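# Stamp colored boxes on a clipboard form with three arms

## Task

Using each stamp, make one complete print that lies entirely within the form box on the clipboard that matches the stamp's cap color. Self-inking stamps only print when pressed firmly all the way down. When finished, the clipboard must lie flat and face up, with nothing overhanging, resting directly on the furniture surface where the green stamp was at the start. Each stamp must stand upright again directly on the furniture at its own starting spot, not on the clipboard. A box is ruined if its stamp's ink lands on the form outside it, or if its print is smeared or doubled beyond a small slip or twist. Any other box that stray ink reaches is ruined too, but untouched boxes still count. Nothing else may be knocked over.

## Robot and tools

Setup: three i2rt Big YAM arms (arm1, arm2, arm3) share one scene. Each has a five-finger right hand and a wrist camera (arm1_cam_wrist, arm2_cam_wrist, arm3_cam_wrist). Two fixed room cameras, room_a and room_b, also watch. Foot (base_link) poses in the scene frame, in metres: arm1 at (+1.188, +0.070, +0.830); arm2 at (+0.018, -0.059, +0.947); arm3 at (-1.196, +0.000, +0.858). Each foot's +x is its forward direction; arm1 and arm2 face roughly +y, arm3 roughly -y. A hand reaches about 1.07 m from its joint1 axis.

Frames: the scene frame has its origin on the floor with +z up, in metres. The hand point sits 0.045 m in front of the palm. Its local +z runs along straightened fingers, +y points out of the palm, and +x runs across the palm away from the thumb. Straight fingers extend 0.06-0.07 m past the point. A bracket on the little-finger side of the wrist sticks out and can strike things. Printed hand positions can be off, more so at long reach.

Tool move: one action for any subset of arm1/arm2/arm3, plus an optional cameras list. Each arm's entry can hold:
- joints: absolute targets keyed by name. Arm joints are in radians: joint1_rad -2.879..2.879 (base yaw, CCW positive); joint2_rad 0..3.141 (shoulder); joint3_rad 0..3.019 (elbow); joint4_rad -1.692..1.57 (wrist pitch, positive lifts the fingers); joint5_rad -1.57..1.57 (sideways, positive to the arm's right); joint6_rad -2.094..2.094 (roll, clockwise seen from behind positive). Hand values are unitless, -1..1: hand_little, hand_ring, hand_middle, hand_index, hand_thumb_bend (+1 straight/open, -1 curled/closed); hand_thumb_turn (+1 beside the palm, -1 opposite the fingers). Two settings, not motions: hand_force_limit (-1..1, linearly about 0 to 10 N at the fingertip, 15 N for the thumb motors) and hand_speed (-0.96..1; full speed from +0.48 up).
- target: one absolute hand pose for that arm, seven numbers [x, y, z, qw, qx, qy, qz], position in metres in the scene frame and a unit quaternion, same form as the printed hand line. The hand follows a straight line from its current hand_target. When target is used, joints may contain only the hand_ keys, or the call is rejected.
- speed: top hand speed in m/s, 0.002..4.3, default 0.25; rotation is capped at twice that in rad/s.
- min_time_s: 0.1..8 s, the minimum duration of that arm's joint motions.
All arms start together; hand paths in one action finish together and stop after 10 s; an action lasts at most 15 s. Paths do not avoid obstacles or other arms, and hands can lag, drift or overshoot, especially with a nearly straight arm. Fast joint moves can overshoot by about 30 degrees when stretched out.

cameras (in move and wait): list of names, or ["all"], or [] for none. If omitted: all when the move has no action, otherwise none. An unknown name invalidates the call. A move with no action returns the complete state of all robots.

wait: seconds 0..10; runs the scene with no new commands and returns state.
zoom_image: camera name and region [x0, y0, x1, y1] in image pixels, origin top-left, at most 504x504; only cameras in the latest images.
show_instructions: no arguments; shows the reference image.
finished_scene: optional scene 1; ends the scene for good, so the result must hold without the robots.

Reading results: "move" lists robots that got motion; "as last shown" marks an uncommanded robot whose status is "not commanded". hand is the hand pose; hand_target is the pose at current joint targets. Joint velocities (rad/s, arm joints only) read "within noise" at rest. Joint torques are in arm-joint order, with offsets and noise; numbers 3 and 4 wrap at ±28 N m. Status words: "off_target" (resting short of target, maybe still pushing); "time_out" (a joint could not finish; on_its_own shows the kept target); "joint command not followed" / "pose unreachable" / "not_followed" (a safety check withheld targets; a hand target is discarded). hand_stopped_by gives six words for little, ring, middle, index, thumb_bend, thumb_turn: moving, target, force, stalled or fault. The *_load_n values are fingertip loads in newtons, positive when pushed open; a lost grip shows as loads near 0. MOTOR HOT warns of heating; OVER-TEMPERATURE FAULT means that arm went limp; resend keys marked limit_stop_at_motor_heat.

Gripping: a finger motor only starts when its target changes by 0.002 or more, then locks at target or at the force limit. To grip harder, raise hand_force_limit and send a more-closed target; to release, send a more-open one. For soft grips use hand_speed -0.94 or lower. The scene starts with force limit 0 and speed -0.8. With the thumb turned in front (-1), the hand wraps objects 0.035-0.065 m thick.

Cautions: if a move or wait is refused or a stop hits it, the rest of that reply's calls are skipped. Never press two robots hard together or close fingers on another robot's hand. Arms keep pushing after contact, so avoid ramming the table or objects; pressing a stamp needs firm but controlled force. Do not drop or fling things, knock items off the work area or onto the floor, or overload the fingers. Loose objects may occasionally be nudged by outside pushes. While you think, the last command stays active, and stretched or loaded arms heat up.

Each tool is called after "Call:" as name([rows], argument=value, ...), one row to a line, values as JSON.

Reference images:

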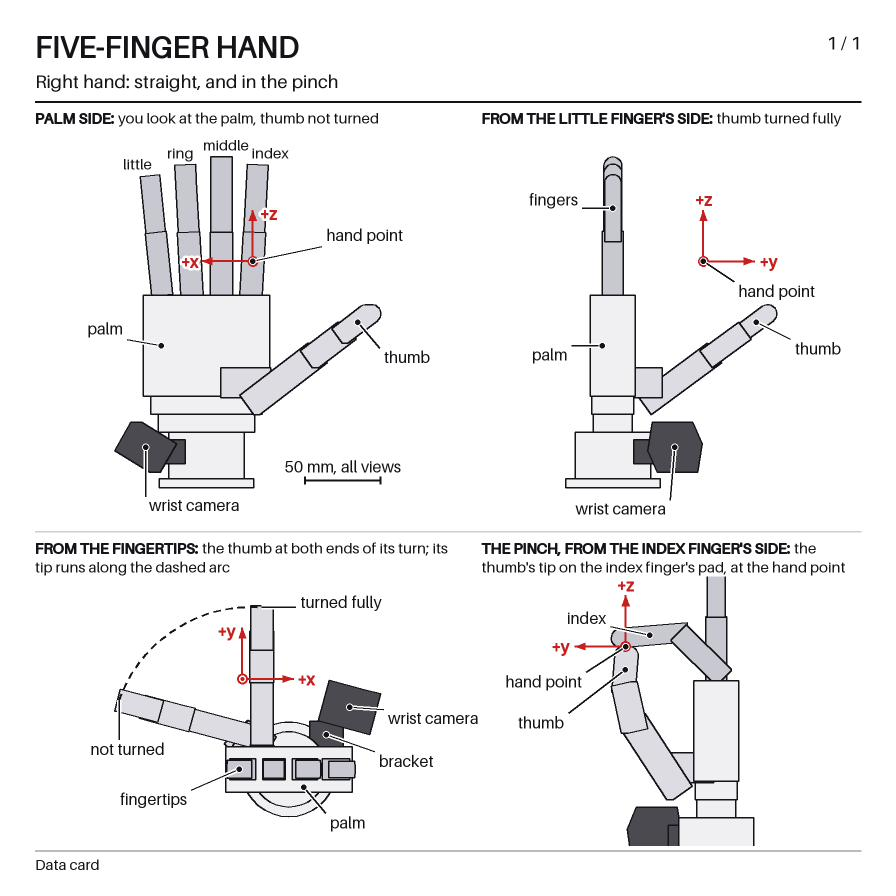

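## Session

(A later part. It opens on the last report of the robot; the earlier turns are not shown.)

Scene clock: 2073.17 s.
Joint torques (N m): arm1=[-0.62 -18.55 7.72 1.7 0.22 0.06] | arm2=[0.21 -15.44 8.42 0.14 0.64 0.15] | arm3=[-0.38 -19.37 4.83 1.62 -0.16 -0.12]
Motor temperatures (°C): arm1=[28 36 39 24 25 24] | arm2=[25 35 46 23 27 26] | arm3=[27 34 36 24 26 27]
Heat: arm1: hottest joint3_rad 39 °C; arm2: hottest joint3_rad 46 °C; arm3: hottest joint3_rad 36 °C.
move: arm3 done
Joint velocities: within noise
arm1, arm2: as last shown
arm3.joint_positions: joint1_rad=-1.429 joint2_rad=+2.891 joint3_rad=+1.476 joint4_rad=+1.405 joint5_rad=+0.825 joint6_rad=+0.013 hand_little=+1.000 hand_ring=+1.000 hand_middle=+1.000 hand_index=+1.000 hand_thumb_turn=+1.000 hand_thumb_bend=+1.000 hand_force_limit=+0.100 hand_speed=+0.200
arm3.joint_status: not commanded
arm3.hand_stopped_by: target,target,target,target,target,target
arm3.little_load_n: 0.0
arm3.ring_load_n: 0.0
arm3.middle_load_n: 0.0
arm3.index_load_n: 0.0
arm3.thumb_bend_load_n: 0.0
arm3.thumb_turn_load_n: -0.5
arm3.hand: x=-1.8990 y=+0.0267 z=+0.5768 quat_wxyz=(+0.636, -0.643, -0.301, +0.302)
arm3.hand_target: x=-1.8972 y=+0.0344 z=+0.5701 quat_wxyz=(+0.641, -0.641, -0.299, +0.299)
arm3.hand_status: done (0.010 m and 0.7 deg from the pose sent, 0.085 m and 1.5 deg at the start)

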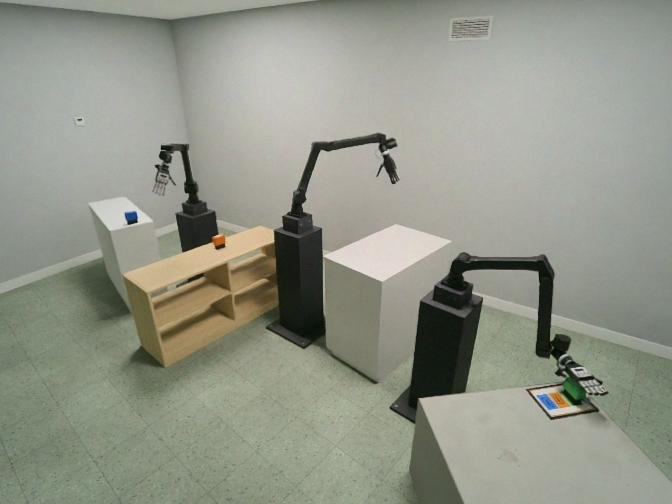

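Call:
move(arm3={"target":[-1.8915,0.038,0.545,0.6409,-0.6409,-0.2988,0.2988],"speed":0.04})

Call:
move(arm3={"target":[-1.8915,0.038,0.53,0.6409,-0.6409,-0.2988,0.2988],"speed":0.03}, cameras=["room_a"])

Call:
zoom_image(camera="room_a", region=[510, 330, 620, 440])

Scene clock: 2076.27 s.
Joint torques (N m): arm1=[-0.79 -18.14 7.61 1.8 0.23 0.04] | arm2=[-0.15 -16.09 8.39 0.27 0.64 0.15] | arm3=[-0.44 -18.67 4.64 1.57 -0.13 -0.12]
Motor temperatures (°C): arm1=[28 36 39 24 25 24] | arm2=[25 35 46 23 27 26] | arm3=[27 34 36 24 26 27]
Heat: arm1: hottest joint3_rad 39 °C; arm2: hottest joint3_rad 46 °C; arm3: hottest joint3_rad 36 °C.
move: arm3 off_target
Joint velocities: within noise
arm1: as last shown
arm2.joint_positions: joint1_rad=+2.519 joint2_rad=+1.930 joint3_rad=+2.064 joint4_rad=-1.385 joint5_rad=+0.435 joint6_rad=-0.463 hand_little=+1.000 hand_ring=+1.000 hand_middle=+1.000 hand_index=+1.000 hand_thumb_turn=+1.000 hand_thumb_bend=+1.000 hand_force_limit=+0.800 hand_speed=+0.200
arm2.joint_status: not commanded
arm2.hand_stopped_by: target,target,target,target,target,target
arm2.little_load_n: 0.0
arm2.ring_load_n: 0.0
arm2.middle_load_n: 0.0
arm2.index_load_n: 0.0
arm2.thumb_bend_load_n: 0.0
arm2.thumb_turn_load_n: 0.0
arm2.hand: x=-0.3883 y=-0.5210 z=+1.2056 quat_wxyz=(-0.265, +0.096, +0.959, -0.031)
arm2.hand_target: x=-0.3802 y=-0.5199 z=+1.2198 quat_wxyz=(-0.270, +0.098, +0.957, -0.040)
arm2.hand_status: not commanded
arm3.joint_positions: joint1_rad=-1.433 joint2_rad=+2.945 joint3_rad=+1.520 joint4_rad=+1.426 joint5_rad=+0.819 joint6_rad=+0.013 hand_little=+1.000 hand_ring=+1.000 hand_middle=+1.000 hand_index=+1.000 hand_thumb_turn=+1.000 hand_thumb_bend=+1.000 hand_force_limit=+0.100 hand_speed=+0.200
arm3.joint_status: not commanded
arm3.hand_stopped_by: target,target,target,target,target,target
arm3.little_load_n: 0.0
arm3.ring_load_n: 0.0
arm3.middle_load_n: 0.0
arm3.index_load_n: 0.0
arm3.thumb_bend_load_n: 0.0
arm3.thumb_turn_load_n: -0.5
arm3.hand: x=-1.8975 y=+0.0284 z=+0.5583 quat_wxyz=(+0.637, -0.641, -0.297, +0.307)
arm3.hand_target: x=-1.8912 y=+0.0377 z=+0.5455 quat_wxyz=(+0.641, -0.641, -0.299, +0.299)
arm3.hand_status: off_target (0.017 m and 1.0 deg from the pose sent, 0.035 m and 0.7 deg at the start)
pictures: none

Scene clock: 2077.27 s.
Joint torques (N m): arm1=[-0.38 -18.02 7.8 1.66 0.21 0.04] | arm2=[0.5 -15.68 8.17 0.21 0.67 0.15] | arm3=[-0.44 -17.38 5.35 1.01 -0.21 -0.06]
Motor temperatures (°C): arm1=[28 36 39 24 25 24] | arm2=[25 35 46 23 27 26] | arm3=[27 34 36 24 26 27]
Heat: arm1: hottest joint3_rad 39 °C; arm2: hottest joint3_rad 46 °C; arm3: hottest joint3_rad 36 °C.
move: arm3 off_target
Joint velocities: within noise
arm1, arm2: as last shown
arm3.joint_positions: joint1_rad=-1.433 joint2_rad=+2.969 joint3_rad=+1.548 joint4_rad=+1.441 joint5_rad=+0.821 joint6_rad=+0.006 hand_little=+1.000 hand_ring=+1.000 hand_middle=+1.000 hand_index=+1.000 hand_thumb_turn=+1.000 hand_thumb_bend=+1.000 hand_force_limit=+0.100 hand_speed=+0.200
arm3.joint_status: not commanded
arm3.hand_stopped_by: target,target,target,target,target,target
arm3.little_load_n: 0.0
arm3.ring_load_n: 0.0
arm3.middle_load_n: 0.0
arm3.index_load_n: 0.0
arm3.thumb_bend_load_n: 0.0
arm3.thumb_turn_load_n: 0.0
arm3.hand: x=-1.8995 y=+0.0290 z=+0.5532 quat_wxyz=(+0.641, -0.638, -0.293, +0.310)
arm3.hand_target: x=-1.8902 y=+0.0378 z=+0.5310 quat_wxyz=(+0.641, -0.641, -0.299, +0.299)
arm3.hand_status: off_target (0.026 m and 1.5 deg from the pose sent, 0.030 m and 1.0 deg at the start)

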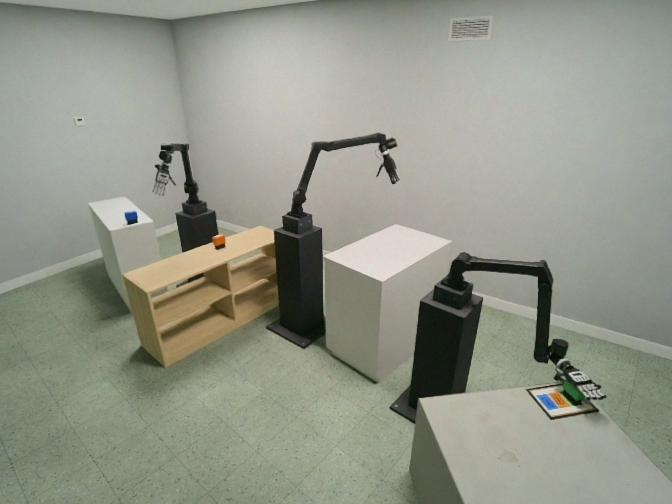

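Scaled by 4.582 from the camera's image (finer frame: 960x720).

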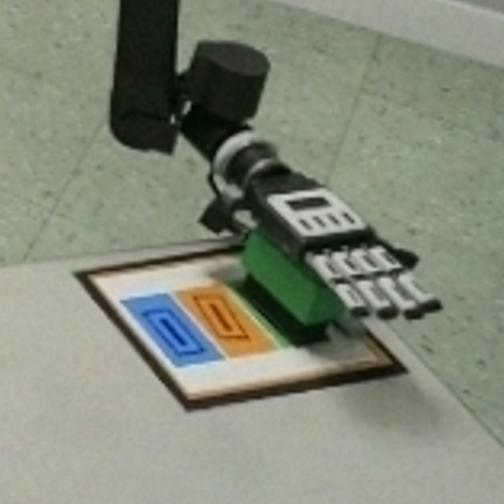

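Call:
move(arm3={"target":[-1.8915,0.038,0.505,0.6409,-0.6409,-0.2988,0.2988],"speed":0.04})

Call:
move(arm3={"target":[-1.8915,0.038,0.48,0.6409,-0.6409,-0.2988,0.2988],"speed":0.04}, cameras=["room_a"])

Call:
zoom_image(camera="room_a", region=[510, 330, 620, 440])

Scene clock: 2080.17 s.
Joint torques (N m): arm1=[-0.73 -17.9 7.79 1.72 0.22 0.07] | arm2=[-0.32 -15.91 8.31 0.34 0.64 0.16] | arm3=[-0.38 -17.14 6.11 0.65 -0.36 0]
Motor temperatures (°C): arm1=[28 36 39 24 25 24] | arm2=[25 35 46 23 27 26] | arm3=[27 34 36 24 26 27]
Heat: arm1: hottest joint3_rad 39 °C; arm2: hottest joint3_rad 46 °C; arm3: hottest joint3_rad 36 °C.
move: arm3 off_target
Joint velocities: within noise
arm1.joint_positions: joint1_rad=+0.733 joint2_rad=+1.666 joint3_rad=+1.869 joint4_rad=-1.366 joint5_rad=+0.359 joint6_rad=-0.626 hand_little=+1.000 hand_ring=+1.000 hand_middle=+1.000 hand_index=+1.000 hand_thumb_turn=+1.000 hand_thumb_bend=+1.000 hand_force_limit=+0.000 hand_speed=-0.300
arm1.joint_status: not commanded
arm1.hand_stopped_by: target,target,target,target,target,target
arm1.little_load_n: 0.0
arm1.ring_load_n: 0.0
arm1.middle_load_n: 0.0
arm1.index_load_n: 0.0
arm1.thumb_bend_load_n: 0.0
arm1.thumb_turn_load_n: 0.0
arm1.hand: x=+0.8474 y=+0.4976 z=+1.1448 quat_wxyz=(-0.210, +0.748, +0.608, +0.163)
arm1.hand_target: x=+0.8500 y=+0.4999 z=+1.1500 quat_wxyz=(-0.219, +0.746, +0.607, +0.163)
arm1.hand_status: not commanded
arm2: as last shown
arm3.joint_positions: joint1_rad=-1.433 joint2_rad=+3.027 joint3_rad=+1.608 joint4_rad=+1.448 joint5_rad=+0.825 joint6_rad=-0.001 hand_little=+1.000 hand_ring=+1.000 hand_middle=+1.000 hand_index=+1.000 hand_thumb_turn=+1.000 hand_thumb_bend=+1.000 hand_force_limit=+0.100 hand_speed=+0.200
arm3.joint_status: not commanded
arm3.hand_stopped_by: target,target,target,target,target,target
arm3.little_load_n: 0.0
arm3.ring_load_n: -0.5
arm3.middle_load_n: 0.0
arm3.index_load_n: 0.0
arm3.thumb_bend_load_n: 0.0
arm3.thumb_turn_load_n: 0.0
arm3.hand: x=-1.8994 y=+0.0298 z=+0.5330 quat_wxyz=(+0.643, -0.637, -0.291, +0.310)
arm3.hand_target: x=-1.8894 y=+0.0377 z=+0.5064 quat_wxyz=(+0.641, -0.641, -0.299, +0.299)
arm3.hand_status: off_target (0.030 m and 1.7 deg from the pose sent, 0.050 m and 1.5 deg at the start)
pictures: none

Scene clock: 2081.37 s.
Joint torques (N m): arm1=[-0.79 -18.32 7.73 1.7 0.21 0.08] | arm2=[0.03 -15.38 8.38 0.24 0.65 0.15] | arm3=[-0.56 -14.62 7.94 -0.44 -1.1 0.34]
Motor temperatures (°C): arm1=[28 36 39 24 25 24] | arm2=[25 35 46 23 27 26] | arm3=[27 34 36 24 26 27]
Heat: arm1: hottest joint3_rad 39 °C; arm2: hottest joint3_rad 46 °C; arm3: hottest joint3_rad 36 °C.
move: arm3 off_target
Joint velocities: within noise
arm1, arm2: as last shown
arm3.joint_positions: joint1_rad=-1.430 joint2_rad=+3.055 joint3_rad=+1.643 joint4_rad=+1.479 joint5_rad=+0.844 joint6_rad=-0.037 hand_little=+1.000 hand_ring=+1.000 hand_middle=+1.000 hand_index=+1.000 hand_thumb_turn=+1.000 hand_thumb_bend=+1.000 hand_force_limit=+0.100 hand_speed=+0.200
arm3.joint_status: not commanded
arm3.hand_stopped_by: target,target,target,target,target,target
arm3.little_load_n: 0.0
arm3.ring_load_n: 0.0
arm3.middle_load_n: 0.0
arm3.index_load_n: 0.0
arm3.thumb_bend_load_n: 0.0
arm3.thumb_turn_load_n: -0.5
arm3.hand: x=-1.8995 y=+0.0319 z=+0.5297 quat_wxyz=(+0.655, -0.630, -0.284, +0.305)
arm3.hand_target: x=-1.8853 y=+0.0374 z=+0.4845 quat_wxyz=(+0.641, -0.641, -0.299, +0.298)
arm3.hand_status: off_target (0.051 m and 2.7 deg from the pose sent, 0.054 m and 1.7 deg at the start)

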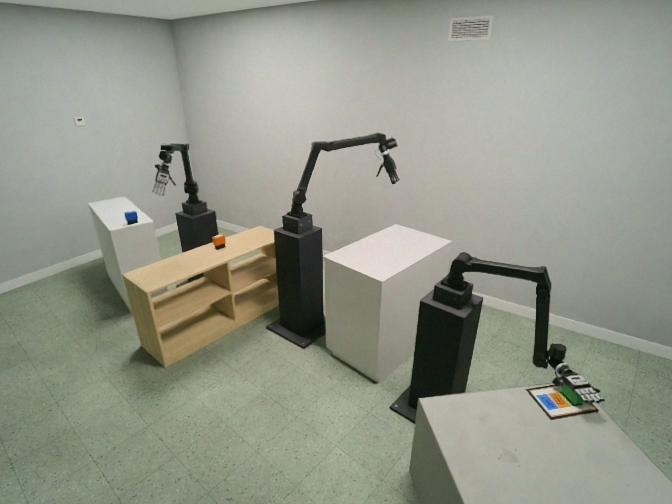

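Scaled by 4.582 from the camera's image (finer frame: 960x720).

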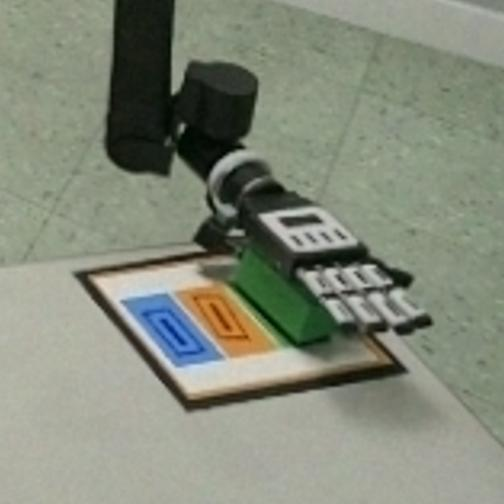

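Call:
move(arm3={"target":[-1.8900,0.0375,0.455,0.6409,-0.6409,-0.2988,0.2988],"speed":0.04})

Call:
move(arm3={"target":[-1.8900,0.0375,0.435,0.6409,-0.6409,-0.2988,0.2988],"speed":0.04}, cameras=["room_a","arm3_cam_wrist"])

Call:
zoom_image(camera="room_a", region=[510, 330, 620, 440])

Scene clock: 2083.70 s.
Joint torques (N m): arm1=[-1.08 -17.96 7.77 1.7 0.23 0.05] | arm2=[-0.09 -16.38 8.39 0.31 0.65 0.14] | arm3=[-0.62 -13.16 8.27 -1.95 -1.41 0.69]
Motor temperatures (°C): arm1=[28 36 39 24 25 24] | arm2=[25 35 46 23 27 26] | arm3=[27 34 36 24 26 27]
Heat: arm1: hottest joint3_rad 39 °C; arm2: hottest joint3_rad 46 °C; arm3: hottest joint3_rad 36 °C.
move: arm3 off_target
Joint velocities: within noise
arm1, arm2: as last shown
arm3.joint_positions: joint1_rad=-1.428 joint2_rad=+3.063 joint3_rad=+1.653 joint4_rad=+1.493 joint5_rad=+0.851 joint6_rad=-0.047 hand_little=+1.000 hand_ring=+1.000 hand_middle=+1.000 hand_index=+1.000 hand_thumb_turn=+1.000 hand_thumb_bend=+1.000 hand_force_limit=+0.100 hand_speed=+0.200
arm3.joint_status: not commanded
arm3.hand_stopped_by: target,target,target,target,target,target
arm3.little_load_n: 0.0
arm3.ring_load_n: 0.0
arm3.middle_load_n: 0.0
arm3.index_load_n: 0.0
arm3.thumb_bend_load_n: 0.0
arm3.thumb_turn_load_n: -0.5
arm3.hand: x=-1.8995 y=+0.0326 z=+0.5300 quat_wxyz=(+0.659, -0.628, -0.280, +0.306)
arm3.hand_target: x=-1.8771 y=+0.0368 z=+0.4651 quat_wxyz=(+0.632, -0.650, -0.304, +0.293)
arm3.hand_status: off_target (0.076 m and 3.4 deg from the pose sent, 0.076 m and 2.7 deg at the start; a joint's target at an end of its range on 23 of 37 steps)
pictures: none

Scene clock: 2085.00 s.
Joint torques (N m): arm1=[-0.56 -18.14 7.69 1.77 0.25 0.04] | arm2=[0.26 -15.91 8.42 0.31 0.66 0.15] | arm3=[-0.79 -12.98 7.27 -3.18 -1.88 0.92]
Motor temperatures (°C): arm1=[28 36 39 24 25 24] | arm2=[25 35 46 23 27 26] | arm3=[27 34 36 24 26 27]
Heat: arm1: hottest joint3_rad 39 °C; arm2: hottest joint3_rad 46 °C; arm3: hottest joint3_rad 36 °C.
move: arm3 off_target
Joint velocities: within noise
arm1, arm2: as last shown
arm3.joint_positions: joint1_rad=-1.427 joint2_rad=+3.061 joint3_rad=+1.653 joint4_rad=+1.480 joint5_rad=+0.859 joint6_rad=-0.034 hand_little=+1.000 hand_ring=+1.000 hand_middle=+1.000 hand_index=+1.000 hand_thumb_turn=+1.000 hand_thumb_bend=+1.000 hand_force_limit=+0.100 hand_speed=+0.200
arm3.joint_status: not commanded
arm3.hand_stopped_by: target,target,target,target,target,target
arm3.little_load_n: -0.5
arm3.ring_load_n: -0.5
arm3.middle_load_n: 0.0
arm3.index_load_n: 0.0
arm3.thumb_bend_load_n: 0.0
arm3.thumb_turn_load_n: 0.0
arm3.hand: x=-1.8997 y=+0.0324 z=+0.5289 quat_wxyz=(+0.656, -0.632, -0.277, +0.304)
arm3.hand_target: x=-1.8703 y=+0.0364 z=+0.4524 quat_wxyz=(+0.619, -0.662, -0.311, +0.286)
arm3.hand_status: off_target (0.095 m and 3.3 deg from the pose sent, 0.095 m and 3.4 deg at the start; a joint's target at an end of its range on 34 of 39 steps)
pictures: arm3_cam_wrist, room_a
arm3_cam_wrist: T_world_to_cam=[[0.18355, 0.24644, -0.95162, 0.83652], [-0.15621, -0.94845, -0.27575, -0.12017], [-0.97052, 0.19926, -0.13559, -1.66594]] pos_world=[-1.78914, 0.01184, 0.53703]

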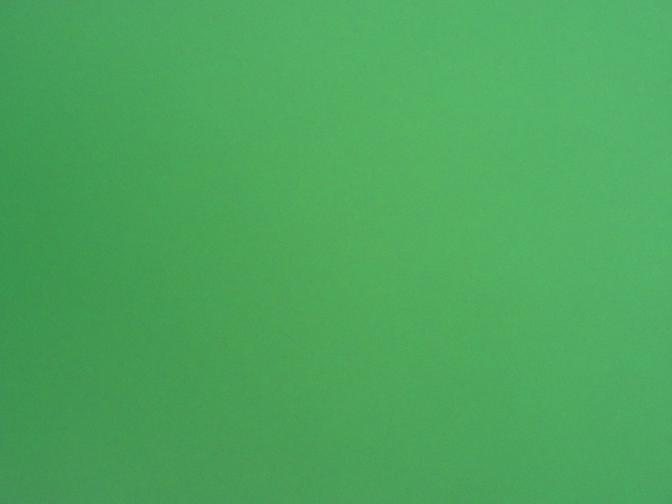

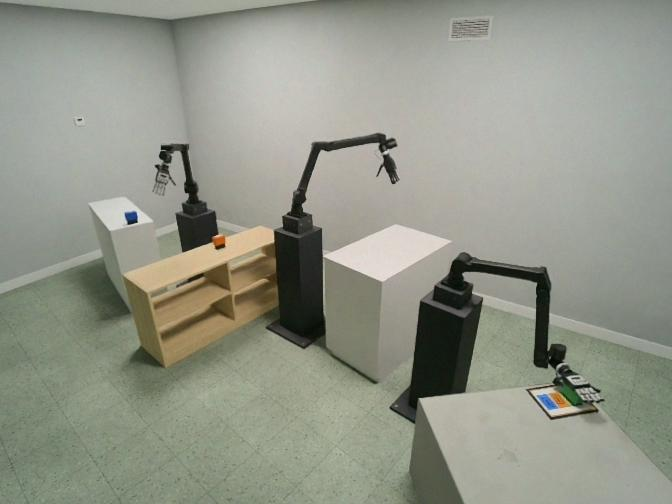

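Scaled by 4.582 from the camera's image (finer frame: 960x720).

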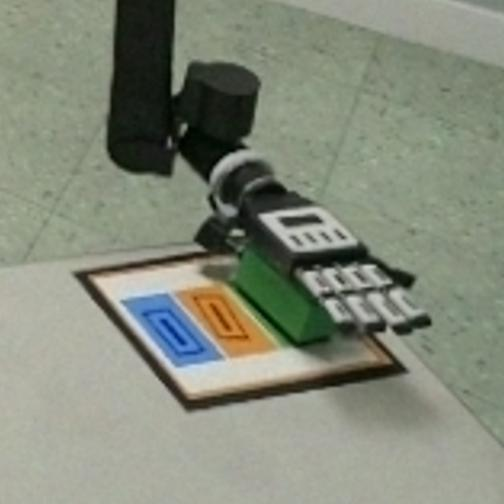

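Call:
move(arm3={"target":[-1.8915,0.036,0.52,0.6409,-0.6409,-0.2988,0.2988],"speed":0.06})

Call:
move(arm3={"target":[-1.8935,0.035,0.58,0.6409,-0.6409,-0.2988,0.2988],"speed":0.05})

Call:
move(arm3={"target":[-1.8955,0.034,0.68,0.6409,-0.6409,-0.2988,0.2988],"speed":0.1}, cameras=["room_a","arm3_cam_wrist"])

Call:
zoom_image(camera="room_a", region=[510, 330, 620, 440])

Scene clock: 2090.90 s.
Joint torques (N m): arm1=[-0.97 -18.02 7.69 1.72 0.25 0.08] | arm2=[0.32 -15.5 8.39 0.27 0.71 0.16] | arm3=[-0.32 -20.13 3.23 0.31 -0.56 0.02]
Motor temperatures (°C): arm1=[28 36 39 24 25 24] | arm2=[25 35 46 23 27 26] | arm3=[27 33 36 24 27 27]
Heat: arm1: hottest joint3_rad 39 °C; arm2: hottest joint3_rad 46 °C; arm3: hottest joint3_rad 36 °C.
move: arm3 off_target
Joint velocities: within noise
arm1, arm2: as last shown
arm3.joint_positions: joint1_rad=-1.430 joint2_rad=+3.024 joint3_rad=+1.605 joint4_rad=+1.458 joint5_rad=+0.833 joint6_rad=-0.003 hand_little=+1.000 hand_ring=+1.000 hand_middle=+1.000 hand_index=+1.000 hand_thumb_turn=+1.000 hand_thumb_bend=+1.000 hand_force_limit=+0.100 hand_speed=+0.200
arm3.joint_status: not commanded
arm3.hand_stopped_by: target,target,target,target,target,target
arm3.little_load_n: 0.0
arm3.ring_load_n: 0.0
arm3.middle_load_n: 0.0
arm3.index_load_n: 0.0
arm3.thumb_bend_load_n: 0.0
arm3.thumb_turn_load_n: 0.0
arm3.hand: x=-1.8992 y=+0.0294 z=+0.5363 quat_wxyz=(+0.645, -0.636, -0.286, +0.311)
arm3.hand_target: x=-1.8909 y=+0.0358 z=+0.5204 quat_wxyz=(+0.641, -0.641, -0.299, +0.299)
arm3.hand_status: off_target (0.019 m and 2.1 deg from the pose sent, 0.012 m and 3.2 deg at the start)
pictures: none

Scene clock: 2092.87 s.
Joint torques (N m): arm1=[-0.97 -18.2 7.65 1.66 0.21 0.08] | arm2=[0.15 -15.38 8.46 0.16 0.68 0.13] | arm3=[-0.26 -22.12 2.89 0.81 -0.07 0.02]
Motor temperatures (°C): arm1=[28 36 39 24 25 24] | arm2=[25 35 46 23 27 26] | arm3=[27 34 36 24 27 27]
Heat: arm1: hottest joint3_rad 39 °C; arm2: hottest joint3_rad 46 °C; arm3: hottest joint3_rad 36 °C.
move: arm3 done
Joint velocities: within noise
arm1, arm2: as last shown
arm3.joint_positions: joint1_rad=-1.430 joint2_rad=+2.900 joint3_rad=+1.461 joint4_rad=+1.437 joint5_rad=+0.823 joint6_rad=-0.003 hand_little=+1.000 hand_ring=+1.000 hand_middle=+1.000 hand_index=+1.000 hand_thumb_turn=+1.000 hand_thumb_bend=+1.000 hand_force_limit=+0.100 hand_speed=+0.200
arm3.joint_status: not commanded
arm3.hand_stopped_by: target,target,target,target,target,target
arm3.little_load_n: 0.5
arm3.ring_load_n: 0.0
arm3.middle_load_n: 0.0
arm3.index_load_n: 0.0
arm3.thumb_bend_load_n: 0.0
arm3.thumb_turn_load_n: -0.5
arm3.hand: x=-1.8900 y=+0.0291 z=+0.5732 quat_wxyz=(+0.640, -0.639, -0.304, +0.300)
arm3.hand_target: x=-1.8935 y=+0.0349 z=+0.5800 quat_wxyz=(+0.641, -0.641, -0.299, +0.299)
arm3.hand_status: done (0.010 m and 0.6 deg from the pose sent, 0.044 m and 2.1 deg at the start)
pictures: none

Scene clock: 2094.70 s.
Joint torques (N m): arm1=[-0.67 -18.14 7.58 1.51 0.23 0.07] | arm2=[0.56 -15.27 8.35 0.27 0.64 0.13] | arm3=[-0.09 -21.66 3.45 0.81 -0.01 0.02]
Motor temperatures (°C): arm1=[28 36 39 24 25 24] | arm2=[25 35 46 23 27 26] | arm3=[27 34 36 24 27 27]
Heat: arm1: hottest joint3_rad 39 °C; arm2: hottest joint3_rad 46 °C; arm3: hottest joint3_rad 36 °C.
move: arm3 done
Joint velocities: within noise
arm1: as last shown
arm2.joint_positions: joint1_rad=+2.519 joint2_rad=+1.930 joint3_rad=+2.064 joint4_rad=-1.385 joint5_rad=+0.435 joint6_rad=-0.463 hand_little=+1.000 hand_ring=+1.000 hand_middle=+1.000 hand_index=+1.000 hand_thumb_turn=+1.000 hand_thumb_bend=+1.000 hand_force_limit=+0.800 hand_speed=+0.200
arm2.joint_status: not commanded
arm2.hand_stopped_by: target,target,target,target,target,target
arm2.little_load_n: 0.0
arm2.ring_load_n: 0.0
arm2.middle_load_n: 0.0
arm2.index_load_n: 0.0
arm2.thumb_bend_load_n: 0.0
arm2.thumb_turn_load_n: 0.0
arm2.hand: x=-0.3883 y=-0.5210 z=+1.2056 quat_wxyz=(-0.265, +0.096, +0.959, -0.031)
arm2.hand_target: x=-0.3802 y=-0.5199 z=+1.2198 quat_wxyz=(-0.270, +0.098, +0.957, -0.040)
arm2.hand_status: not commanded
arm3.joint_positions: joint1_rad=-1.430 joint2_rad=+2.642 joint3_rad=+1.263 joint4_rad=+1.378 joint5_rad=+0.823 joint6_rad=-0.003 hand_little=+1.000 hand_ring=+1.000 hand_middle=+1.000 hand_index=+1.000 hand_thumb_turn=+1.000 hand_thumb_bend=+1.000 hand_force_limit=+0.100 hand_speed=+0.200
arm3.joint_status: not commanded
arm3.hand_stopped_by: target,target,target,target,target,target
arm3.little_load_n: 0.0
arm3.ring_load_n: 0.0
arm3.middle_load_n: 0.0
arm3.index_load_n: 0.0
arm3.thumb_bend_load_n: 0.0
arm3.thumb_turn_load_n: 0.0
arm3.hand: x=-1.8939 y=+0.0286 z=+0.6746 quat_wxyz=(+0.640, -0.639, -0.303, +0.301)
arm3.hand_target: x=-1.8954 y=+0.0339 z=+0.6798 quat_wxyz=(+0.641, -0.641, -0.299, +0.299)
arm3.hand_status: done (0.008 m and 0.6 deg from the pose sent, 0.107 m and 0.6 deg at the start)
pictures: arm3_cam_wrist, room_a
arm3_cam_wrist: T_world_to_cam=[[0.22433, 0.24192, -0.94401, 1.04736], [-0.10934, -0.95633, -0.27106, 0.00307], [-0.96836, 0.16402, -0.18809, -1.59935]] pos_world=[-1.78336, 0.01189, 0.68873]

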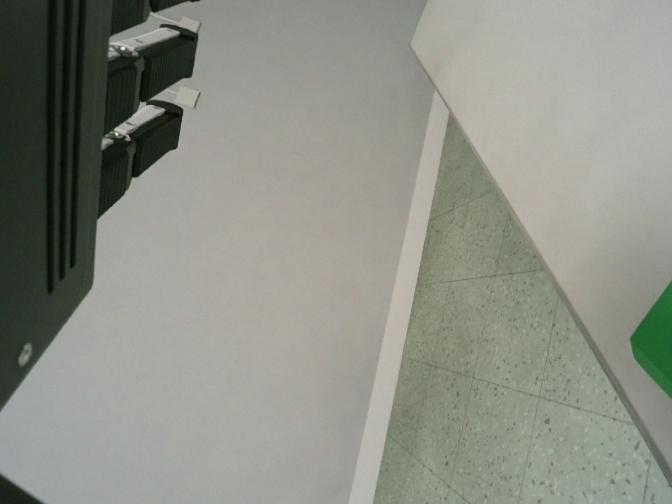

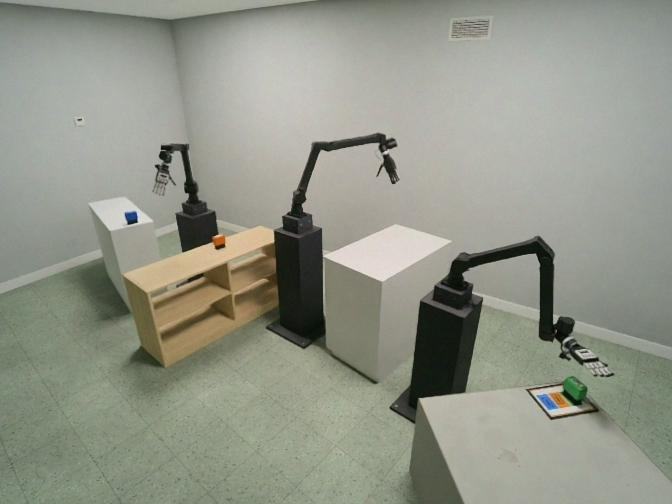

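Scaled by 4.582 from the camera's image (finer frame: 960x720).

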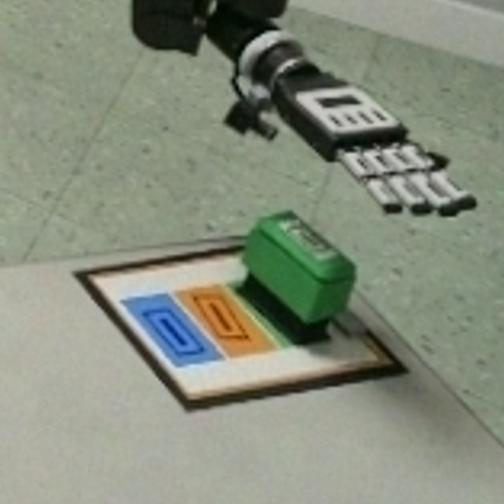

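Call:
move(arm3={"target":[-1.80,-0.045,0.73,0.4423,-0.7861,-0.3663,0.2271],"speed":0.2,"joints":{"hand_index":0.88,"hand_middle":0.88,"hand_thumb_turn":-1,"hand_thumb_bend":1,"hand_speed":0.2}})

Call:
move(arm3={"target":[-1.853,-0.002,0.66,0.4423,-0.7861,-0.3663,0.2271],"speed":0.12}, cameras=["room_a","arm3_cam_wrist"])

Scene clock: 2098.77 s.
Joint torques (N m): arm1=[-0.56 -18.26 7.75 1.81 0.24 0.05] | arm2=[0.03 -15.5 8.27 0.24 0.64 0.13] | arm3=[1.26 -18.61 5.56 0.59 0.21 0.11]
Motor temperatures (°C): arm1=[28 36 39 24 25 24] | arm2=[25 35 46 23 27 26] | arm3=[27 34 36 24 27 27]
Heat: arm1: hottest joint3_rad 39 °C; arm2: hottest joint3_rad 46 °C; arm3: hottest joint3_rad 36 °C.
move: arm3 done
Joint velocities: within noise
arm1, arm2: as last shown
arm3.joint_positions: joint1_rad=-1.359 joint2_rad=+2.125 joint3_rad=+0.961 joint4_rad=+0.418 joint5_rad=+0.726 joint6_rad=+0.568 hand_little=+1.000 hand_ring=+1.000 hand_middle=+0.880 hand_index=+0.880 hand_thumb_turn=-1.000 hand_thumb_bend=+1.000 hand_force_limit=+0.100 hand_speed=+0.200
arm3.joint_status: all done
arm3.hand_stopped_by: target,target,target,target,target,target
arm3.little_load_n: 0.0
arm3.ring_load_n: 0.0
arm3.middle_load_n: 0.0
arm3.index_load_n: 0.0
arm3.thumb_bend_load_n: 0.0
arm3.thumb_turn_load_n: 0.0
arm3.hand: x=-1.7966 y=-0.0381 z=+0.7233 quat_wxyz=(+0.445, -0.786, -0.370, +0.219)
arm3.hand_target: x=-1.7999 y=-0.0451 z=+0.7299 quat_wxyz=(+0.442, -0.786, -0.367, +0.227)
arm3.hand_status: done (0.010 m and 1.1 deg from the pose sent, 0.132 m and 30.4 deg at the start)
pictures: none

Scene clock: 2100.37 s.
Joint torques (N m): arm1=[-0.67 -17.85 7.73 1.69 0.21 0.05] | arm2=[0.38 -15.79 8.35 0.44 0.67 0.14] | arm3=[0.21 -17.79 7.08 1.46 0.16 -0.14]
Motor temperatures (°C): arm1=[28 36 39 24 25 24] | arm2=[25 35 46 23 27 26] | arm3=[27 34 36 24 27 27]
Heat: arm1: hottest joint3_rad 39 °C; arm2: hottest joint3_rad 46 °C; arm3: hottest joint3_rad 36 °C.
move: arm3 done
Joint velocities: within noise
arm1.joint_positions: joint1_rad=+0.733 joint2_rad=+1.666 joint3_rad=+1.869 joint4_rad=-1.366 joint5_rad=+0.359 joint6_rad=-0.626 hand_little=+1.000 hand_ring=+1.000 hand_middle=+1.000 hand_index=+1.000 hand_thumb_turn=+1.000 hand_thumb_bend=+1.000 hand_force_limit=+0.000 hand_speed=-0.300
arm1.joint_status: not commanded
arm1.hand_stopped_by: target,target,target,target,target,target
arm1.little_load_n: 0.0
arm1.ring_load_n: 0.0
arm1.middle_load_n: 0.0
arm1.index_load_n: 0.0
arm1.thumb_bend_load_n: 0.0
arm1.thumb_turn_load_n: -0.5
arm1.hand: x=+0.8474 y=+0.4976 z=+1.1448 quat_wxyz=(-0.210, +0.748, +0.608, +0.163)
arm1.hand_target: x=+0.8500 y=+0.4999 z=+1.1500 quat_wxyz=(-0.219, +0.746, +0.607, +0.163)
arm1.hand_status: not commanded
arm2: as last shown
arm3.joint_positions: joint1_rad=-1.443 joint2_rad=+2.322 joint3_rad=+1.125 joint4_rad=+0.496 joint5_rad=+0.651 joint6_rad=+0.511 hand_little=+1.000 hand_ring=+1.000 hand_middle=+0.880 hand_index=+0.880 hand_thumb_turn=-1.000 hand_thumb_bend=+1.000 hand_force_limit=+0.100 hand_speed=+0.200
arm3.joint_status: not commanded
arm3.hand_stopped_by: target,target,target,target,target,target
arm3.little_load_n: 0.0
arm3.ring_load_n: 0.0
arm3.middle_load_n: 0.0
arm3.index_load_n: 0.0
arm3.thumb_bend_load_n: 0.0
arm3.thumb_turn_load_n: 0.0
arm3.hand: x=-1.8454 y=-0.0058 z=+0.6648 quat_wxyz=(+0.439, -0.789, -0.367, +0.225)
arm3.hand_target: x=-1.8525 y=-0.0020 z=+0.6600 quat_wxyz=(+0.442, -0.786, -0.366, +0.227)
arm3.hand_status: done (0.010 m and 0.6 deg from the pose sent, 0.092 m and 1.1 deg at the start)
pictures: arm3_cam_wrist, room_a
arm3_cam_wrist: T_world_to_cam=[[0.57857, -0.08339, -0.81136, 1.59918], [-0.05275, -0.9965, 0.0648, -0.14631], [-0.81392, 0.00531, -0.58095, -1.00326]] pos_world=[-1.74954, -0.00712, 0.72414]

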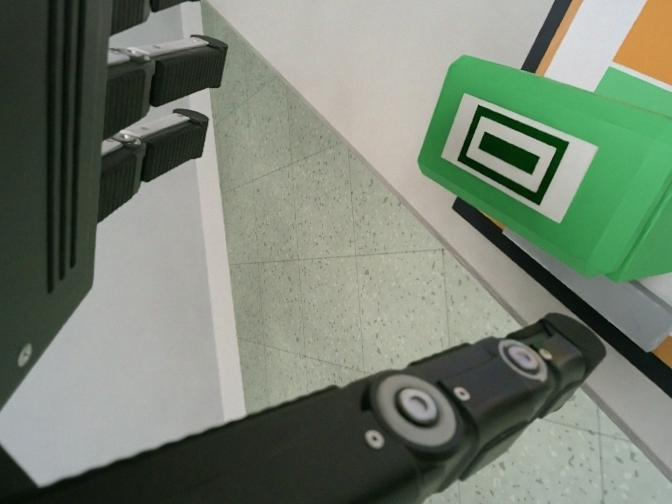

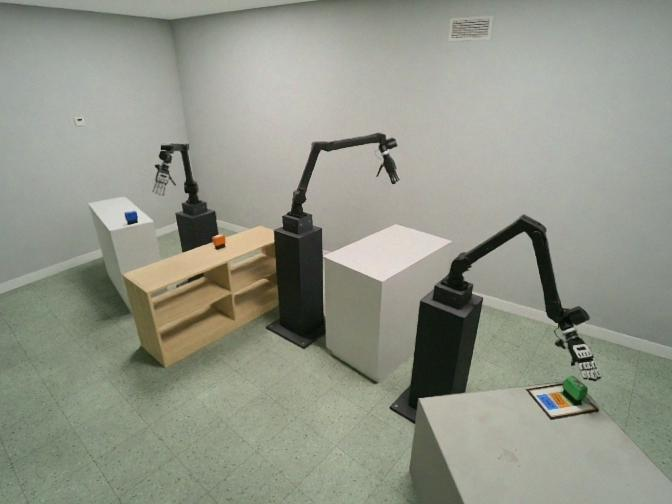

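Call:
move(arm3={"target":[-1.850,0.0105,0.62,0.4423,-0.7861,-0.3663,0.2271],"speed":0.08}, cameras=["arm3_cam_wrist"])

Scene clock: 2102.77 s.
Joint torques (N m): arm1=[-0.73 -18.02 7.76 1.77 0.22 0.04] | arm2=[0.03 -15.5 8.34 0.43 0.63 0.13] | arm3=[-0.21 -18.37 6.28 1.43 0.15 -0.12]
Motor temperatures (°C): arm1=[28 36 39 24 25 24] | arm2=[25 35 46 23 27 26] | arm3=[27 34 36 24 27 27]
Heat: arm1: hottest joint3_rad 39 °C; arm2: hottest joint3_rad 46 °C; arm3: hottest joint3_rad 36 °C.
move: arm3 done
Joint velocities: within noise
arm1, arm2: as last shown
arm1.thumb_turn_load_n: 0.0
arm3.joint_positions: joint1_rad=-1.465 joint2_rad=+2.423 joint3_rad=+1.156 joint4_rad=+0.578 joint5_rad=+0.633 joint6_rad=+0.492 hand_little=+1.000 hand_ring=+1.000 hand_middle=+0.880 hand_index=+0.880 hand_thumb_turn=-1.000 hand_thumb_bend=+1.000 hand_force_limit=+0.100 hand_speed=+0.200
arm3.joint_status: not commanded
arm3.hand_stopped_by: target,target,target,target,target,target
arm3.little_load_n: 0.0
arm3.ring_load_n: 0.0
arm3.middle_load_n: -0.5
arm3.index_load_n: 0.0
arm3.thumb_bend_load_n: 0.0
arm3.thumb_turn_load_n: 0.0
arm3.hand: x=-1.8439 y=+0.0058 z=+0.6245 quat_wxyz=(+0.439, -0.789, -0.367, +0.225)
arm3.hand_target: x=-1.8497 y=+0.0106 z=+0.6201 quat_wxyz=(+0.442, -0.786, -0.366, +0.227)
arm3.hand_status: done (0.009 m and 0.5 deg from the pose sent, 0.048 m and 0.6 deg at the start)
arm3_cam_wrist: T_world_to_cam=[[0.57796, -0.083, -0.81183, 1.56569], [-0.05167, -0.99654, 0.0651, -0.13016], [-0.81443, 0.00432, -0.58025, -1.02699]] pos_world=[-1.74804, 0.00468, 0.68365]

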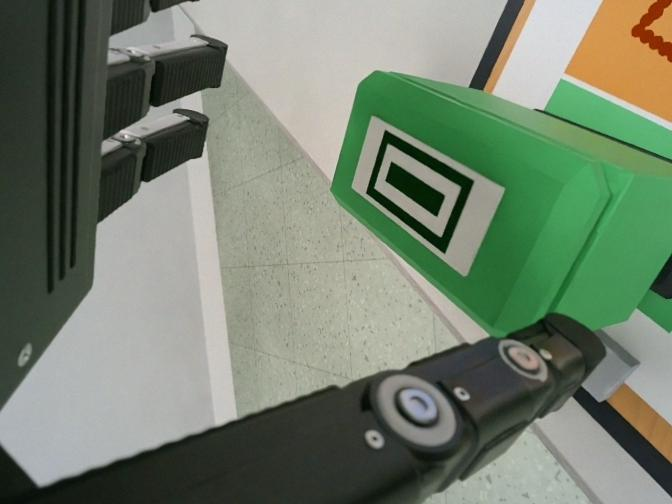

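Call:
move(arm3={"target":[-1.850,0.0105,0.59,0.4423,-0.7861,-0.3663,0.2271],"speed":0.05})

Call:
move(arm3={"target":[-1.850,0.0105,0.567,0.4423,-0.7861,-0.3663,0.2271],"speed":0.04}, cameras=["arm3_cam_wrist","room_a"])

Scene clock: 2105.07 s.
Joint torques (N m): arm1=[-0.85 -18.08 7.72 1.7 0.26 0.03] | arm2=[0.67 -15.44 8.47 0.34 0.69 0.14] | arm3=[-0.21 -18.49 5.93 1.44 0.15 -0.13]
Motor temperatures (°C): arm1=[28 36 39 24 25 24] | arm2=[25 35 46 23 27 26] | arm3=[27 34 36 24 27 27]
Heat: arm1: hottest joint3_rad 39 °C; arm2: hottest joint3_rad 46 °C; arm3: hottest joint3_rad 36 °C.
move: arm3 done
Joint velocities: within noise
arm1, arm2: as last shown
arm1.thumb_bend_load_n: -0.5
arm2.middle_load_n: 0.5
arm3.joint_positions: joint1_rad=-1.465 joint2_rad=+2.497 joint3_rad=+1.195 joint4_rad=+0.615 joint5_rad=+0.633 joint6_rad=+0.492 hand_little=+1.000 hand_ring=+1.000 hand_middle=+0.880 hand_index=+0.880 hand_thumb_turn=-1.000 hand_thumb_bend=+1.000 hand_force_limit=+0.100 hand_speed=+0.200
arm3.joint_status: not commanded
arm3.hand_stopped_by: target,target,target,target,target,target
arm3.little_load_n: 0.0
arm3.ring_load_n: 0.0
arm3.middle_load_n: 0.0
arm3.index_load_n: 0.0
arm3.thumb_bend_load_n: 0.0
arm3.thumb_turn_load_n: 0.0
arm3.hand: x=-1.8456 y=+0.0057 z=+0.5963 quat_wxyz=(+0.439, -0.788, -0.366, +0.227)
arm3.hand_target: x=-1.8497 y=+0.0106 z=+0.5902 quat_wxyz=(+0.442, -0.786, -0.366, +0.227)
arm3.hand_status: done (0.009 m and 0.4 deg from the pose sent, 0.035 m and 0.5 deg at the start)
pictures: none

Scene clock: 2106.37 s.
Joint torques (N m): arm1=[-0.91 -18.2 7.68 1.73 0.22 0.07] | arm2=[0.26 -15.74 8.31 0.38 0.63 0.17] | arm3=[-0.21 -18.61 5.67 1.44 0.15 -0.13]
Motor temperatures (°C): arm1=[28 36 39 24 25 24] | arm2=[25 35 46 23 27 26] | arm3=[27 34 36 24 27 27]
Heat: arm1: hottest joint3_rad 39 °C; arm2: hottest joint3_rad 46 °C; arm3: hottest joint3_rad 36 °C.
move: arm3 done
Joint velocities: within noise
arm1, arm2: as last shown
arm1.thumb_bend_load_n: 0.0
arm2.middle_load_n: 0.0
arm3.joint_positions: joint1_rad=-1.465 joint2_rad=+2.555 joint3_rad=+1.230 joint4_rad=+0.640 joint5_rad=+0.633 joint6_rad=+0.492 hand_little=+1.000 hand_ring=+1.000 hand_middle=+0.880 hand_index=+0.880 hand_thumb_turn=-1.000 hand_thumb_bend=+1.000 hand_force_limit=+0.100 hand_speed=+0.200
arm3.joint_status: not commanded
arm3.hand_stopped_by: target,target,target,target,target,target
arm3.little_load_n: 0.0
arm3.ring_load_n: 0.0
arm3.middle_load_n: 0.0
arm3.index_load_n: 0.0
arm3.thumb_bend_load_n: 0.0
arm3.thumb_turn_load_n: 0.0
arm3.hand: x=-1.8467 y=+0.0055 z=+0.5741 quat_wxyz=(+0.439, -0.788, -0.366, +0.227)
arm3.hand_target: x=-1.8497 y=+0.0106 z=+0.5672 quat_wxyz=(+0.442, -0.786, -0.366, +0.227)
arm3.hand_status: done (0.009 m and 0.4 deg from the pose sent, 0.030 m and 0.4 deg at the start)
arm3_cam_wrist: T_world_to_cam=[[0.57456, -0.08331, -0.81421, 1.52152], [-0.05132, -0.99652, 0.06575, -0.1271], [-0.81685, 0.00401, -0.57683, -1.06484]] pos_world=[-1.75055, 0.00437, 0.63296]

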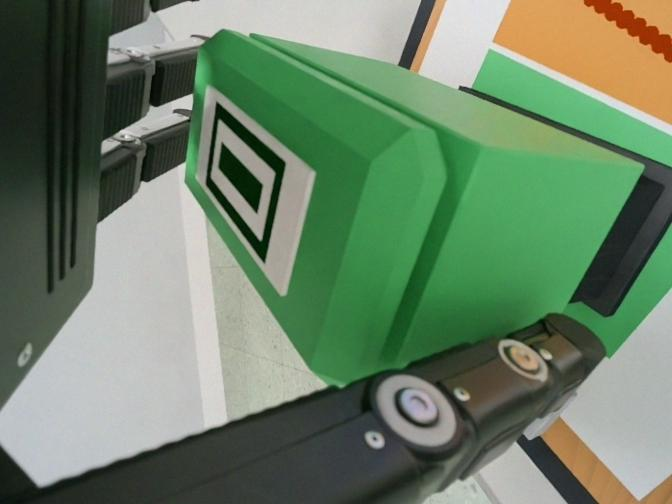

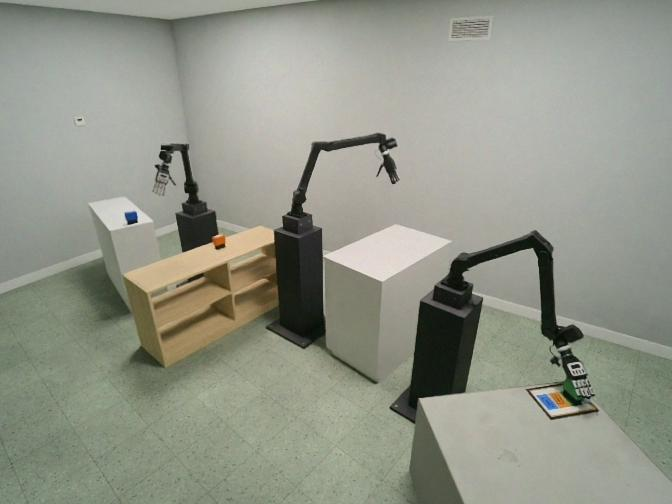

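Call:
move(arm3={"target":[-1.8505,0.0110,0.561,0.4423,-0.7861,-0.3663,0.2271],"speed":0.03})

Call:
move(arm3={"joints":{"hand_force_limit":-0.85,"hand_speed":-0.94,"hand_index":0.4,"hand_middle":0.4}})

Call:
move(arm3={"joints":{"hand_force_limit":0.0,"hand_speed":-0.94,"hand_thumb_bend":0.7}}, cameras=["arm3_cam_wrist","room_a"])

Scene clock: 2108.37 s.
Joint torques (N m): arm1=[-1.03 -17.9 7.8 1.69 0.25 0.07] | arm2=[-0.56 -15.85 8.42 0.36 0.66 0.13] | arm3=[-0.26 -18.49 5.68 1.46 0.14 -0.13]
Motor temperatures (°C): arm1=[28 36 39 24 25 24] | arm2=[25 35 46 23 27 26] | arm3=[27 34 36 24 27 27]
Heat: arm1: hottest joint3_rad 39 °C; arm2: hottest joint3_rad 46 °C; arm3: hottest joint3_rad 36 °C.
move: arm3 done
Joint velocities: within noise
arm1, arm2: as last shown
arm3.joint_positions: joint1_rad=-1.465 joint2_rad=+2.569 joint3_rad=+1.240 joint4_rad=+0.645 joint5_rad=+0.632 joint6_rad=+0.492 hand_little=+1.000 hand_ring=+1.000 hand_middle=+0.880 hand_index=+0.880 hand_thumb_turn=-1.000 hand_thumb_bend=+1.000 hand_force_limit=+0.100 hand_speed=+0.200
arm3.joint_status: not commanded
arm3.hand_stopped_by: target,target,target,target,target,target
arm3.little_load_n: 0.0
arm3.ring_load_n: 0.0
arm3.middle_load_n: 0.0
arm3.index_load_n: 0.0
arm3.thumb_bend_load_n: 0.0
arm3.thumb_turn_load_n: 0.0
arm3.hand: x=-1.8478 y=+0.0053 z=+0.5693 quat_wxyz=(+0.439, -0.788, -0.366, +0.228)
arm3.hand_target: x=-1.8502 y=+0.0111 z=+0.5613 quat_wxyz=(+0.442, -0.786, -0.366, +0.227)
arm3.hand_status: done (0.010 m and 0.4 deg from the pose sent, 0.015 m and 0.4 deg at the start)
pictures: none

Scene clock: 2110.70 s.
Joint torques (N m): arm1=[-0.73 -18.32 7.69 1.65 0.22 0.06] | arm2=[-0.09 -15.74 8.36 0.39 0.66 0.12] | arm3=[-0.21 -18.55 5.42 1.36 0.15 -0.12]
Motor temperatures (°C): arm1=[28 36 39 24 25 24] | arm2=[25 35 46 23 27 26] | arm3=[27 34 36 24 27 27]
Heat: arm1: hottest joint3_rad 39 °C; arm2: hottest joint3_rad 46 °C; arm3: hottest joint3_rad 36 °C.
move: arm3 off_target
Joint velocities: within noise
arm1, arm2: as last shown
arm1.ring_load_n: -0.5
arm3.joint_positions: joint1_rad=-1.466 joint2_rad=+2.569 joint3_rad=+1.244 joint4_rad=+0.647 joint5_rad=+0.632 joint6_rad=+0.491 hand_little=+1.000 hand_ring=+1.000 hand_middle=+0.615 hand_index=+0.548 hand_thumb_turn=-1.000 hand_thumb_bend=+1.000 hand_force_limit=-0.850 hand_speed=-0.940
arm3.joint_status: hand_middle off_target (ended at +0.615, target +0.400); hand_index off_target (ended at +0.548, target +0.400); the others done
arm3.hand_stopped_by: target,target,force,force,target,target
arm3.little_load_n: 0.0
arm3.ring_load_n: 0.0
arm3.middle_load_n: 0.5
arm3.index_load_n: 1.0
arm3.thumb_bend_load_n: 0.5
arm3.thumb_turn_load_n: 0.0
arm3.hand: x=-1.8502 y=+0.0056 z=+0.5707 quat_wxyz=(+0.441, -0.787, -0.365, +0.230)
arm3.hand_target: x=-1.8501 y=+0.0110 z=+0.5612 quat_wxyz=(+0.442, -0.786, -0.366, +0.227)
arm3.hand_status: not commanded
pictures: none

Scene clock: 2112.13 s.
Joint torques (N m): arm1=[-0.97 -17.96 7.75 1.78 0.22 0.05] | arm2=[0.26 -15.5 8.36 0.27 0.65 0.16] | arm3=[-0.15 -18.49 5.41 1.36 0.15 -0.12]
Motor temperatures (°C): arm1=[28 36 39 24 25 24] | arm2=[25 35 46 23 27 26] | arm3=[27 34 36 24 27 27]
Heat: arm1: hottest joint3_rad 39 °C; arm2: hottest joint3_rad 46 °C; arm3: hottest joint3_rad 36 °C.
move: arm3 off_target
Joint velocities: within noise
arm1: as last shown
arm1.ring_load_n: 0.0
arm1.thumb_turn_load_n: -0.5
arm2.joint_positions: joint1_rad=+2.519 joint2_rad=+1.930 joint3_rad=+2.064 joint4_rad=-1.385 joint5_rad=+0.435 joint6_rad=-0.463 hand_little=+1.000 hand_ring=+1.000 hand_middle=+1.000 hand_index=+1.000 hand_thumb_turn=+1.000 hand_thumb_bend=+1.000 hand_force_limit=+0.800 hand_speed=+0.200
arm2.joint_status: not commanded
arm2.hand_stopped_by: target,target,target,target,target,target
arm2.little_load_n: 0.0
arm2.ring_load_n: 0.0
arm2.middle_load_n: 0.0
arm2.index_load_n: 0.0
arm2.thumb_bend_load_n: 0.0
arm2.thumb_turn_load_n: 0.0
arm2.hand: x=-0.3883 y=-0.5210 z=+1.2056 quat_wxyz=(-0.265, +0.096, +0.959, -0.031)
arm2.hand_target: x=-0.3802 y=-0.5199 z=+1.2198 quat_wxyz=(-0.270, +0.098, +0.957, -0.040)
arm2.hand_status: not commanded
arm3.joint_positions: joint1_rad=-1.466 joint2_rad=+2.569 joint3_rad=+1.244 joint4_rad=+0.647 joint5_rad=+0.632 joint6_rad=+0.491 hand_little=+1.000 hand_ring=+1.000 hand_middle=+0.615 hand_index=+0.548 hand_thumb_turn=-1.000 hand_thumb_bend=+0.978 hand_force_limit=+0.000 hand_speed=-0.940
arm3.joint_status: hand_thumb_bend off_target (ended at +0.978, target +0.700); the others done
arm3.hand_stopped_by: target,target,force,force,force,target
arm3.little_load_n: 0.0
arm3.ring_load_n: 0.0
arm3.middle_load_n: 1.0
arm3.index_load_n: 2.5
arm3.thumb_bend_load_n: 7.0
arm3.thumb_turn_load_n: 0.0
arm3.hand: x=-1.8502 y=+0.0056 z=+0.5707 quat_wxyz=(+0.441, -0.787, -0.365, +0.230)
arm3.hand_target: x=-1.8501 y=+0.0110 z=+0.5612 quat_wxyz=(+0.442, -0.786, -0.366, +0.227)
arm3.hand_status: not commanded
arm3_cam_wrist: T_world_to_cam=[[0.56913, -0.08318, -0.81803, 1.51289], [-0.05032, -0.99653, 0.06632, -0.12539], [-0.82071, 0.00341, -0.57134, -1.07996]] pos_world=[-1.75367, 0.00457, 0.62888]

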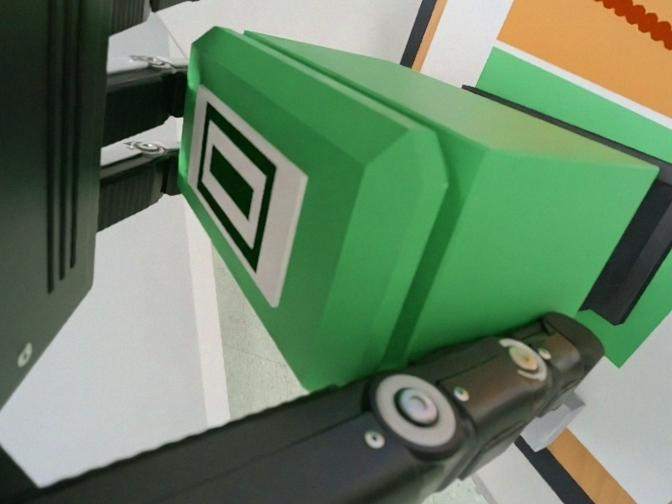

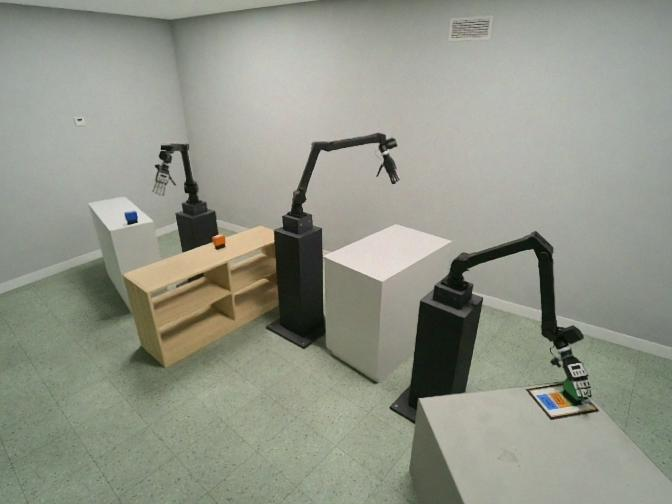

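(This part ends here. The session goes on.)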